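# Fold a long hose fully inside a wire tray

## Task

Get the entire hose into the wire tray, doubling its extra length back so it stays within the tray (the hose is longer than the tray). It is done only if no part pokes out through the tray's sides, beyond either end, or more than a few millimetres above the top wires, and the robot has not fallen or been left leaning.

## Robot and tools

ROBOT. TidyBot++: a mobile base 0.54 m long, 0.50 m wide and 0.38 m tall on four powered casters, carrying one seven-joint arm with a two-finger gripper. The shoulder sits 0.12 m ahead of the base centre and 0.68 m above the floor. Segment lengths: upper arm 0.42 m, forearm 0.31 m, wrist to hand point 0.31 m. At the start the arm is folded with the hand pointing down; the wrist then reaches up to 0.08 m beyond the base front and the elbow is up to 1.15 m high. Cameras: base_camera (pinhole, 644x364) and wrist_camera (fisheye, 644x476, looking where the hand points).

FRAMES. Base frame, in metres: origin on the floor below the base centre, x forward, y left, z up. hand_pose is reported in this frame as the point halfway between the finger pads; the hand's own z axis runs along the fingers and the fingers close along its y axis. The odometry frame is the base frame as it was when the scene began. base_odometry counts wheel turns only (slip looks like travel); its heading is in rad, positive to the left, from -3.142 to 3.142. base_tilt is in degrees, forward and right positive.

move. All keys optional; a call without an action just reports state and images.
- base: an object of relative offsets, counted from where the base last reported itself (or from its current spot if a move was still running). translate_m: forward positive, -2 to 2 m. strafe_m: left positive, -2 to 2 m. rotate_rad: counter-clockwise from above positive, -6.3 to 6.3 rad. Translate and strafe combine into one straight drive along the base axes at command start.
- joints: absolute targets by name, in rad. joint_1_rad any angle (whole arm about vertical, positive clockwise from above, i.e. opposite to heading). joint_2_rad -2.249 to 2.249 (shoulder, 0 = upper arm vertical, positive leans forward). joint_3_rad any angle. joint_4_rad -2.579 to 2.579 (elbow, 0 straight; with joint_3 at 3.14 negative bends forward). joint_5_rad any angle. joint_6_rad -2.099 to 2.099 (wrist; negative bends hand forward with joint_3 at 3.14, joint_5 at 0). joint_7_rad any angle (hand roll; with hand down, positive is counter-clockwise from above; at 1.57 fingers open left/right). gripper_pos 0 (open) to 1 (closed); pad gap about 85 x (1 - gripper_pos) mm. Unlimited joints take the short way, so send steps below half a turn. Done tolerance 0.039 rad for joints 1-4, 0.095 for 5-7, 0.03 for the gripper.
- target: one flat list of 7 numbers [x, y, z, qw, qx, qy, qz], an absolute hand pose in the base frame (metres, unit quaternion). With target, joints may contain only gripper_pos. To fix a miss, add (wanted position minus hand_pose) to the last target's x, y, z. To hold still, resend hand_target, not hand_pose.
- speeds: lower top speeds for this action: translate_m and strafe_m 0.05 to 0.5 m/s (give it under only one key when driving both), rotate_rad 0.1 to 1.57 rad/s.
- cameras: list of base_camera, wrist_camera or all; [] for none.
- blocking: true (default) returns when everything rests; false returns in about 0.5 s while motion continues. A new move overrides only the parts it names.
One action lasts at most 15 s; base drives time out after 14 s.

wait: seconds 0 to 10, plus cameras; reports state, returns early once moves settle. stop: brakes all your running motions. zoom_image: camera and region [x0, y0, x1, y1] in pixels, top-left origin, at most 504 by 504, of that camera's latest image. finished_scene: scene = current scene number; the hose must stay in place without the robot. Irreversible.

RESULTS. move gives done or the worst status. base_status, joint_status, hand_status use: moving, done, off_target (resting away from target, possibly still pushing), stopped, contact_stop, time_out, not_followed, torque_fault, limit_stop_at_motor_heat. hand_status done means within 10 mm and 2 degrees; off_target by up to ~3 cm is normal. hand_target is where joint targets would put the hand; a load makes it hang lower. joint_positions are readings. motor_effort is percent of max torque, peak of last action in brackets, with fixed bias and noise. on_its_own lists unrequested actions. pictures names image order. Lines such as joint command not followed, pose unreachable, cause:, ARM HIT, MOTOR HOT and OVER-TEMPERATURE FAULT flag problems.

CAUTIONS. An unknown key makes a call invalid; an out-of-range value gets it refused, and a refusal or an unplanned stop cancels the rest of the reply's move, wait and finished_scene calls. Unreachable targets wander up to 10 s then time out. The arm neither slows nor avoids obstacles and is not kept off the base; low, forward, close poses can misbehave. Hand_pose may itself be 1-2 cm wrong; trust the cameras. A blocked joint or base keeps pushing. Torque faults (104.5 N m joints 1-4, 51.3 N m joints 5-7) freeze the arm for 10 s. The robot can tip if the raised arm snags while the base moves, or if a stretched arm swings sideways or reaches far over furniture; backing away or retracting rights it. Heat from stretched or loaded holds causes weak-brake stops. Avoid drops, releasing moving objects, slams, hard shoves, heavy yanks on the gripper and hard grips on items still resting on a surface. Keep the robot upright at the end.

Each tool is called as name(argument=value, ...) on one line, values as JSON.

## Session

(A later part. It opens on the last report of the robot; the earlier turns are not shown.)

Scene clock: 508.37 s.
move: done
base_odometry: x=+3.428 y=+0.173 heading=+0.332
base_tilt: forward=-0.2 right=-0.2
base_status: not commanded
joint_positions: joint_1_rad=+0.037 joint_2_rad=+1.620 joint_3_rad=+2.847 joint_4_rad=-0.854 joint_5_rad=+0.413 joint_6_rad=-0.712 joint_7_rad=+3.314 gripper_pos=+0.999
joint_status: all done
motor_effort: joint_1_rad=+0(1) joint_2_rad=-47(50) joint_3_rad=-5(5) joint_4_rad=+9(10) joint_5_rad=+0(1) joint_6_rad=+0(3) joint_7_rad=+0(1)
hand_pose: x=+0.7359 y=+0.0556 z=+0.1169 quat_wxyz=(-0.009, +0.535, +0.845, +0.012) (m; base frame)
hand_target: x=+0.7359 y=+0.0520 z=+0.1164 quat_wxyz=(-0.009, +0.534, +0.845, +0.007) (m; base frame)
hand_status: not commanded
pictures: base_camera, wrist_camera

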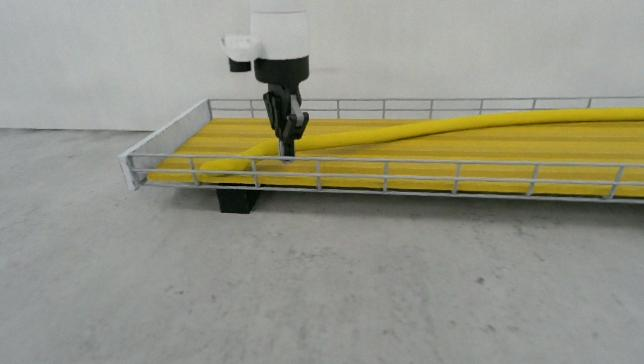

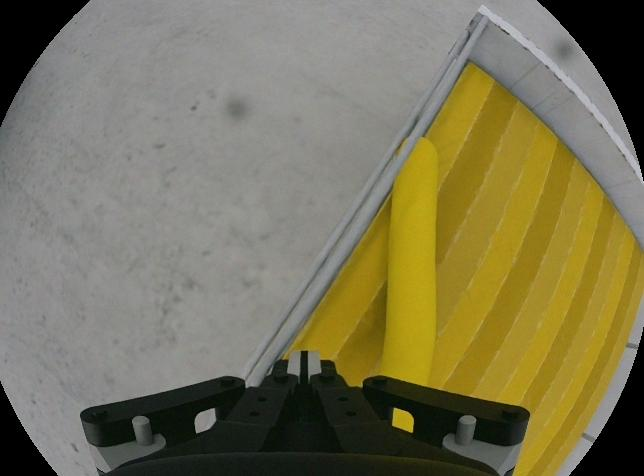

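move(joints={"joint_2_rad":1.53})

move(base={"translate_m":0.045}, speeds={"translate_m":0.1})

move(joints={"joint_2_rad":1.58})

move(joints={"joint_2_rad":1.6})

Scene clock: 509.73 s.
move: done
base_odometry: x=+3.428 y=+0.173 heading=+0.332
base_tilt: forward=-0.2 right=-0.2
base_status: not commanded
joint_positions: joint_1_rad=+0.037 joint_2_rad=+1.534 joint_3_rad=+2.847 joint_4_rad=-0.852 joint_5_rad=+0.413 joint_6_rad=-0.712 joint_7_rad=+3.314 gripper_pos=+0.999
joint_status: all done
motor_effort: joint_1_rad=+0(1) joint_2_rad=-50(53) joint_3_rad=-5(5) joint_4_rad=+11(12) joint_5_rad=+0(1) joint_6_rad=+0(1) joint_7_rad=+0(1)
hand_pose: x=+0.7830 y=+0.0537 z=+0.1721 quat_wxyz=(+0.029, +0.534, +0.844, +0.034) (m; base frame)
hand_target: x=+0.7867 y=+0.0499 z=+0.1772 quat_wxyz=(+0.032, +0.533, +0.845, +0.031) (m; base frame)
hand_status: not commanded
pictures: base_camera, wrist_camera

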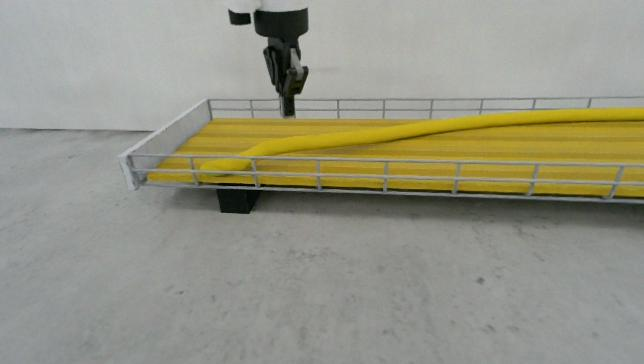

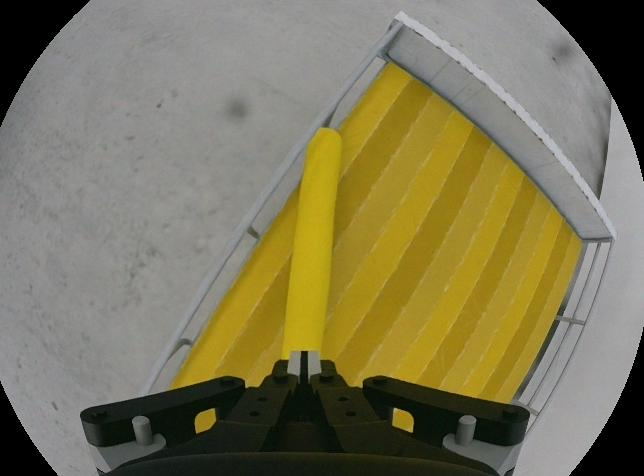

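Scene clock: 510.73 s.
move: done
base_odometry: x=+3.470 y=+0.188 heading=+0.332
base_tilt: forward=-0.2 right=-0.2
base_status: done
joint_positions: joint_1_rad=+0.037 joint_2_rad=+1.534 joint_3_rad=+2.847 joint_4_rad=-0.852 joint_5_rad=+0.413 joint_6_rad=-0.712 joint_7_rad=+3.314 gripper_pos=+0.999
joint_status: not commanded
motor_effort: joint_1_rad=+0(3) joint_2_rad=-50(51) joint_3_rad=-5(5) joint_4_rad=+12(13) joint_5_rad=+0(0) joint_6_rad=+1(2) joint_7_rad=+0(1)
hand_pose: x=+0.7830 y=+0.0537 z=+0.1720 quat_wxyz=(+0.029, +0.534, +0.844, +0.034) (m; base frame)
hand_target: x=+0.7867 y=+0.0499 z=+0.1772 quat_wxyz=(+0.032, +0.533, +0.845, +0.031) (m; base frame)
hand_status: not commanded
pictures: base_camera, wrist_camera

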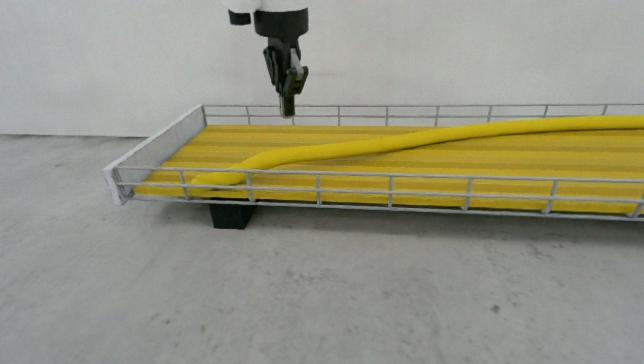

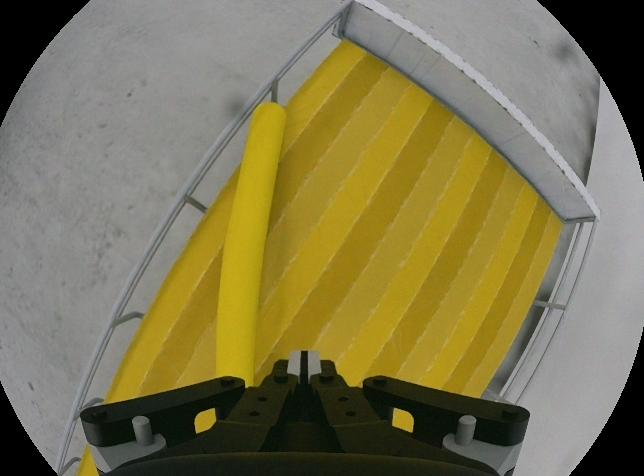

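Scene clock: 511.63 s.
move: done
base_odometry: x=+3.470 y=+0.188 heading=+0.332
base_tilt: forward=-0.2 right=-0.2
base_status: not commanded
joint_positions: joint_1_rad=+0.037 joint_2_rad=+1.584 joint_3_rad=+2.847 joint_4_rad=-0.852 joint_5_rad=+0.413 joint_6_rad=-0.712 joint_7_rad=+3.314 gripper_pos=+0.999
joint_status: all done
motor_effort: joint_1_rad=+0(1) joint_2_rad=-48(51) joint_3_rad=-5(5) joint_4_rad=+10(12) joint_5_rad=+0(1) joint_6_rad=+0(1) joint_7_rad=+0(1)
hand_pose: x=+0.7567 y=+0.0547 z=+0.1396 quat_wxyz=(+0.008, +0.535, +0.844, +0.021) (m; base frame)
hand_target: x=+0.7607 y=+0.0510 z=+0.1446 quat_wxyz=(+0.010, +0.534, +0.845, +0.019) (m; base frame)
hand_status: not commanded
pictures: base_camera, wrist_camera

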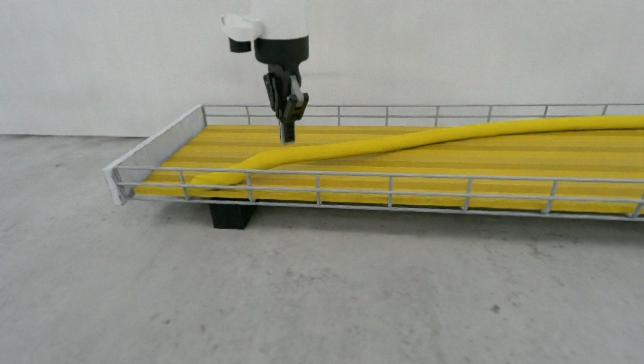

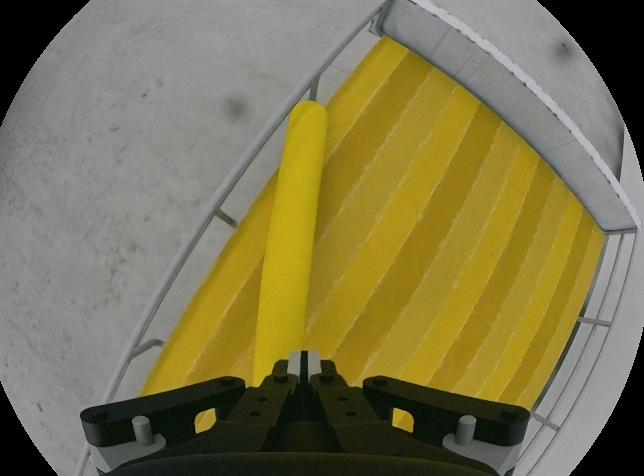

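Scene clock: 512.23 s.
move: done
base_odometry: x=+3.470 y=+0.188 heading=+0.332
base_tilt: forward=-0.2 right=-0.2
base_status: not commanded
joint_positions: joint_1_rad=+0.037 joint_2_rad=+1.593 joint_3_rad=+2.847 joint_4_rad=-0.852 joint_5_rad=+0.413 joint_6_rad=-0.712 joint_7_rad=+3.314 gripper_pos=+0.999
joint_status: all done
motor_effort: joint_1_rad=+0(1) joint_2_rad=-48(49) joint_3_rad=-5(5) joint_4_rad=+10(10) joint_5_rad=-1(1) joint_6_rad=+1(1) joint_7_rad=+0(1)
hand_pose: x=+0.7518 y=+0.0549 z=+0.1339 quat_wxyz=(+0.004, +0.535, +0.845, +0.019) (m; base frame)
hand_target: x=+0.7498 y=+0.0514 z=+0.1319 quat_wxyz=(+0.001, +0.534, +0.845, +0.014) (m; base frame)
hand_status: not commanded
pictures: base_camera, wrist_camera

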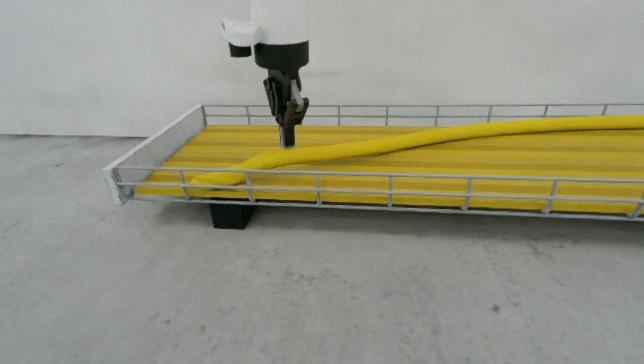

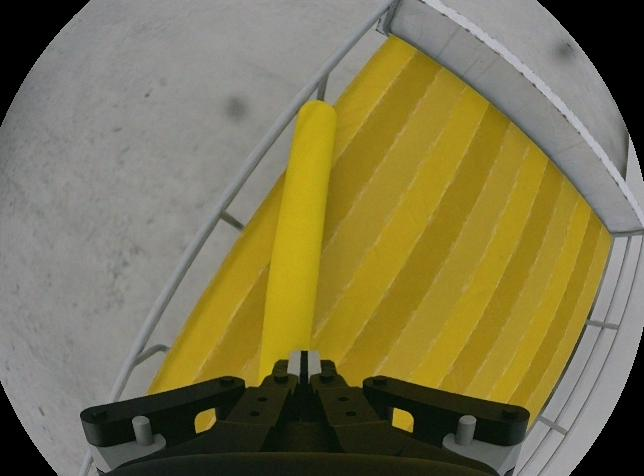

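move(joints={"joint_2_rad":1.63})

move(joints={"joint_2_rad":1.66})

Scene clock: 512.93 s.
move: done
base_odometry: x=+3.470 y=+0.188 heading=+0.332
base_tilt: forward=-0.2 right=-0.3
base_status: not commanded
joint_positions: joint_1_rad=+0.037 joint_2_rad=+1.602 joint_3_rad=+2.847 joint_4_rad=-0.851 joint_5_rad=+0.413 joint_6_rad=-0.712 joint_7_rad=+3.314 gripper_pos=+0.999
joint_status: all done
motor_effort: joint_1_rad=+0(1) joint_2_rad=-44(48) joint_3_rad=-5(6) joint_4_rad=+8(10) joint_5_rad=-1(1) joint_6_rad=+0(1) joint_7_rad=+0(1)
hand_pose: x=+0.7480 y=+0.0549 z=+0.1289 quat_wxyz=(+0.001, +0.535, +0.844, +0.017) (m; base frame)
hand_target: x=+0.7330 y=+0.0521 z=+0.1133 quat_wxyz=(-0.012, +0.534, +0.845, +0.006) (m; base frame)
hand_status: not commanded
pictures: base_camera, wrist_camera

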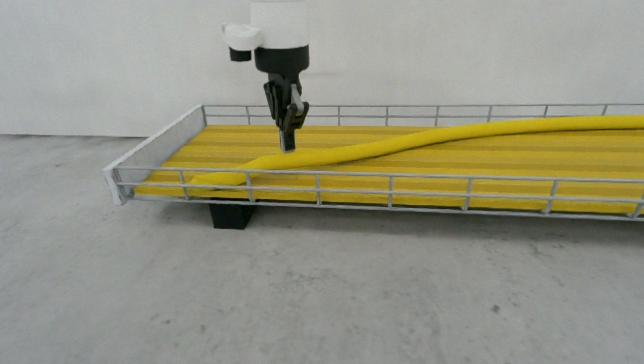

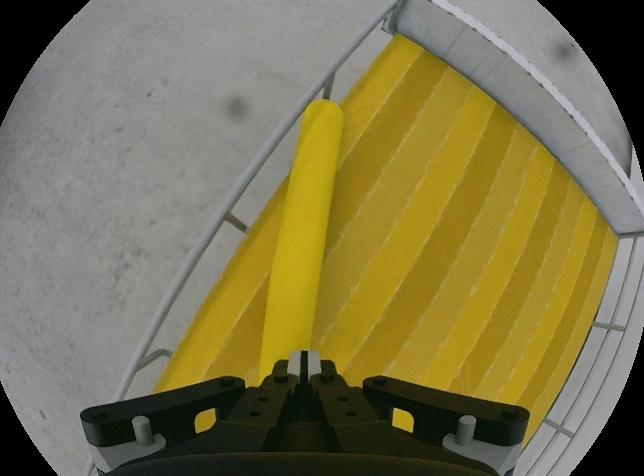

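Scene clock: 513.57 s.
move: off_target
base_odometry: x=+3.470 y=+0.188 heading=+0.332
base_tilt: forward=-0.2 right=-0.2
base_status: not commanded
joint_positions: joint_1_rad=+0.038 joint_2_rad=+1.607 joint_3_rad=+2.847 joint_4_rad=-0.846 joint_5_rad=+0.413 joint_6_rad=-0.712 joint_7_rad=+3.314 gripper_pos=+0.999
joint_status: joint_2_rad off_target (ended at +1.607, target +1.660)
motor_effort: joint_1_rad=-2(2) joint_2_rad=-41(44) joint_3_rad=-6(6) joint_4_rad=+7(8) joint_5_rad=-1(2) joint_6_rad=-1(1) joint_7_rad=+0(0)
hand_pose: x=+0.7474 y=+0.0542 z=+0.1262 quat_wxyz=(+0.000, +0.536, +0.844, +0.017) (m; base frame)
hand_target: x=+0.7157 y=+0.0528 z=+0.0952 quat_wxyz=(-0.025, +0.534, +0.845, -0.001) (m; base frame)
hand_status: not commanded
pictures: base_camera, wrist_camera

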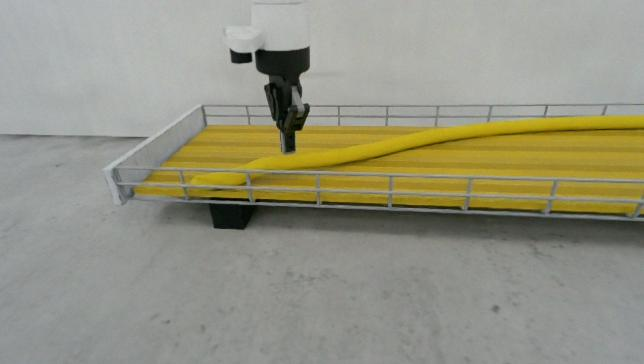

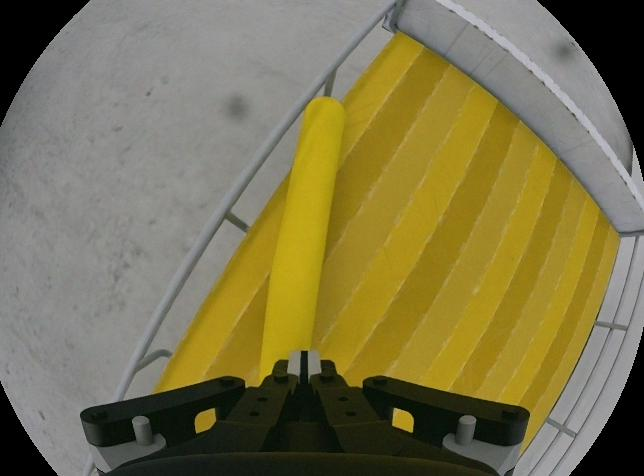

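move(joints={"joint_2_rad":1.45})

move(base={"translate_m":-0.62})

move(target=[0.75,0.05,0.35,0.7071,0,0.7071,0])

move(target=[0.86,0.06,0.18,0.7071,0,0.7071,0], base={"strafe_m":0.11})

Scene clock: 515.30 s.
move: done
base_odometry: x=+3.470 y=+0.188 heading=+0.332
base_tilt: forward=-0.2 right=-0.2
base_status: not commanded
joint_positions: joint_1_rad=+0.038 joint_2_rad=+1.455 joint_3_rad=+2.847 joint_4_rad=-0.846 joint_5_rad=+0.413 joint_6_rad=-0.712 joint_7_rad=+3.314 gripper_pos=+0.999
joint_status: all done
motor_effort: joint_1_rad=+1(2) joint_2_rad=-51(55) joint_3_rad=-5(6) joint_4_rad=+13(13) joint_5_rad=+0(2) joint_6_rad=+2(2) joint_7_rad=+0(1)
hand_pose: x=+0.8245 y=+0.0519 z=+0.2279 quat_wxyz=(+0.066, +0.533, +0.842, +0.055) (m; base frame)
hand_target: x=+0.8249 y=+0.0484 z=+0.2320 quat_wxyz=(+0.066, +0.531, +0.843, +0.051) (m; base frame)
hand_status: not commanded
pictures: base_camera, wrist_camera

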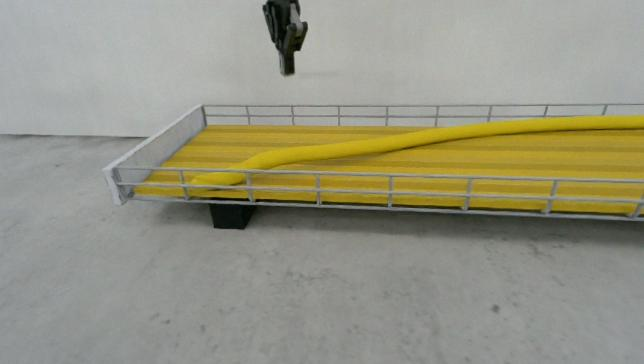

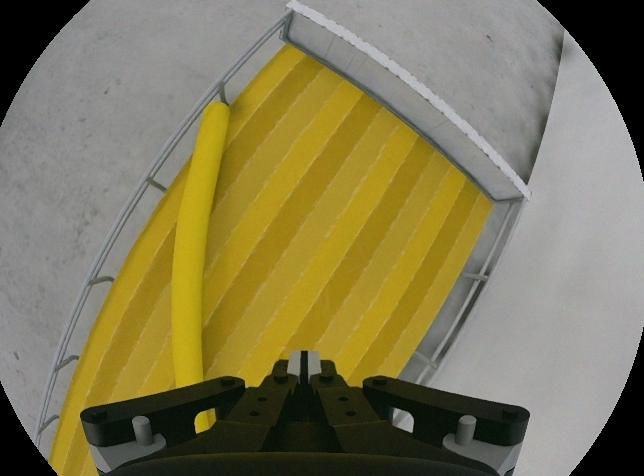

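Scene clock: 517.97 s.
move: done
base_odometry: x=+2.884 y=-0.014 heading=+0.332
base_tilt: forward=-0.2 right=-0.2
base_status: done
joint_positions: joint_1_rad=+0.038 joint_2_rad=+1.455 joint_3_rad=+2.847 joint_4_rad=-0.846 joint_5_rad=+0.413 joint_6_rad=-0.712 joint_7_rad=+3.314 gripper_pos=+0.999
joint_status: not commanded
motor_effort: joint_1_rad=+0(4) joint_2_rad=-51(52) joint_3_rad=-5(5) joint_4_rad=+13(14) joint_5_rad=+0(1) joint_6_rad=+2(3) joint_7_rad=+0(1)
hand_pose: x=+0.8246 y=+0.0518 z=+0.2279 quat_wxyz=(+0.066, +0.533, +0.841, +0.056) (m; base frame)
hand_target: x=+0.8249 y=+0.0484 z=+0.2320 quat_wxyz=(+0.066, +0.531, +0.843, +0.051) (m; base frame)
hand_status: not commanded
pictures: base_camera, wrist_camera

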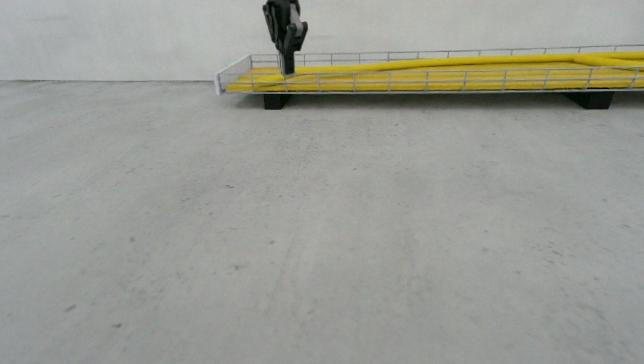

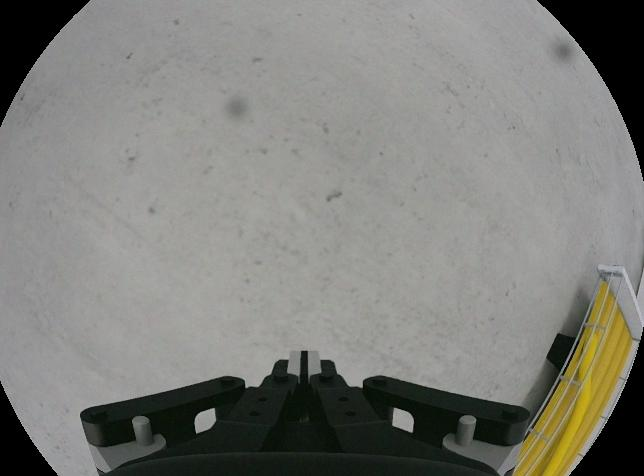

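Scene clock: 521.00 s.
move: off_target
base_odometry: x=+2.884 y=-0.014 heading=+0.332
base_tilt: forward=-0.2 right=-0.2
base_status: not commanded
joint_positions: joint_1_rad=-1.113 joint_2_rad=+2.165 joint_3_rad=+4.159 joint_4_rad=-1.804 joint_5_rad=-0.839 joint_6_rad=+0.951 joint_7_rad=+3.397 gripper_pos=+0.999
joint_status: not commanded
motor_effort: joint_1_rad=+0(7) joint_2_rad=-25(51) joint_3_rad=+15(15) joint_4_rad=-12(13) joint_5_rad=-7(7) joint_6_rad=+3(5) joint_7_rad=+0(1)
hand_pose: x=+0.7516 y=+0.0458 z=+0.3149 quat_wxyz=(+0.673, +0.028, +0.739, +0.005) (m; base frame)
hand_target: x=+0.7500 y=+0.0500 z=+0.3500 quat_wxyz=(+0.707, +0.000, +0.707, +0.000) (m; base frame)
hand_status: off_target (0.035 m and 6.3 deg from the pose sent, 0.143 m and 100.2 deg at the start)
pictures: base_camera, wrist_camera

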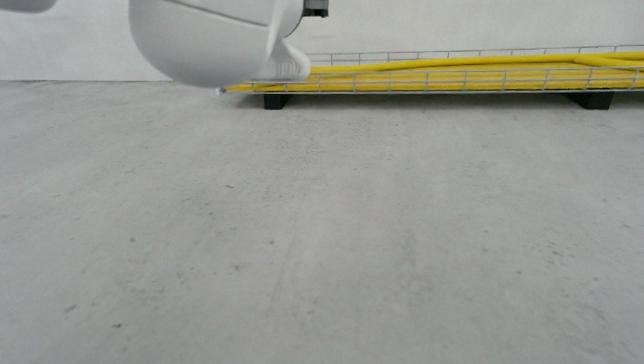

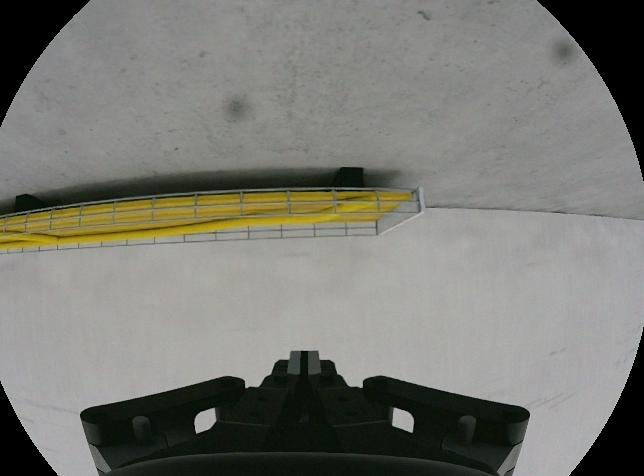

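Scene clock: 523.50 s.
move: off_target
base_odometry: x=+2.848 y=+0.090 heading=+0.332
base_tilt: forward=-0.2 right=-0.2
base_status: done
joint_positions: joint_1_rad=-0.524 joint_2_rad=+2.159 joint_3_rad=+3.823 joint_4_rad=-0.944 joint_5_rad=-0.840 joint_6_rad=+1.100 joint_7_rad=+4.261 gripper_pos=+0.999
joint_status: not commanded
motor_effort: joint_1_rad=+0(4) joint_2_rad=-38(38) joint_3_rad=+8(15) joint_4_rad=+1(12) joint_5_rad=-3(6) joint_6_rad=+7(9) joint_7_rad=+0(1)
hand_pose: x=+0.8476 y=+0.0446 z=+0.1505 quat_wxyz=(+0.679, +0.025, +0.734, +0.001) (m; base frame)
hand_target: x=+0.8600 y=+0.0600 z=+0.1800 quat_wxyz=(+0.707, +0.000, +0.707, +0.000) (m; base frame)
hand_status: off_target (0.035 m and 5.3 deg from the pose sent, 0.174 m and 6.3 deg at the start)
pictures: base_camera, wrist_camera

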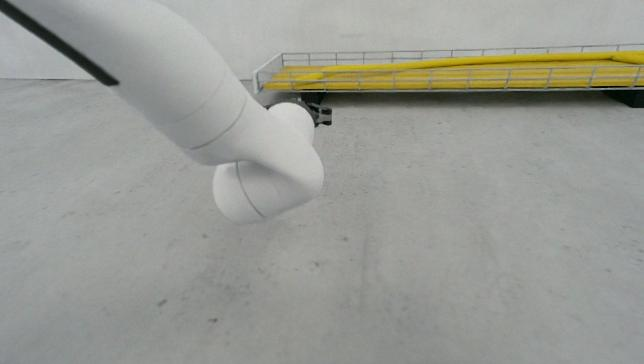

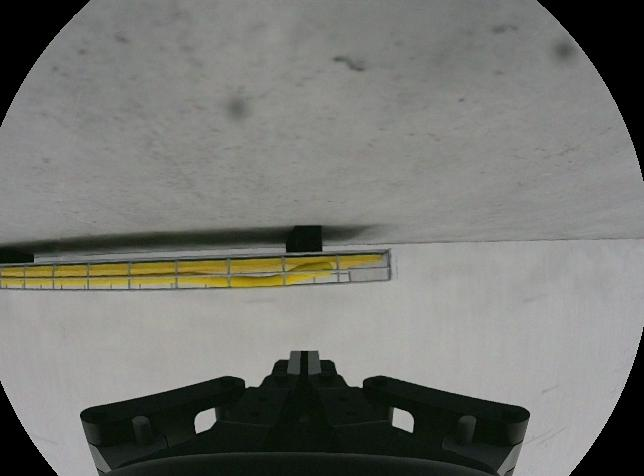

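zoom_image(camera="wrist_camera", region=[200, 240, 300, 310])

zoom_image(camera="wrist_camera", region=[300, 230, 400, 300])

zoom_image(camera="wrist_camera", region=[0, 240, 200, 310])

Scaled by 5.040.

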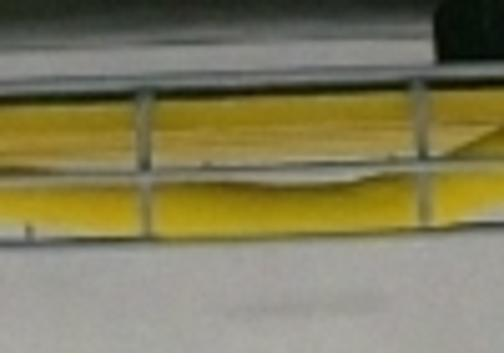

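Scaled by 5.040.

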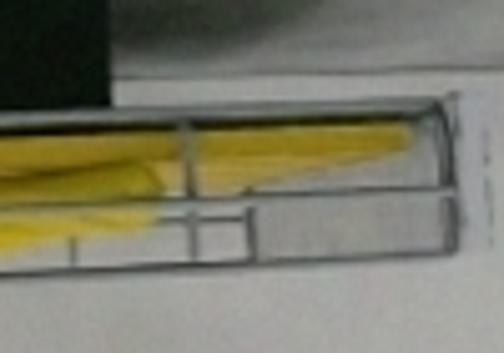

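Scaled by 2.520.

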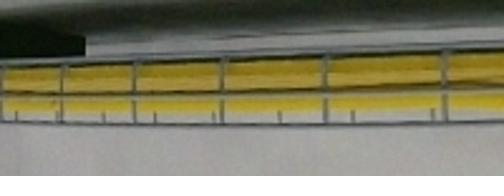

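finished_scene(scene=1)

The scene is finished: the task was done.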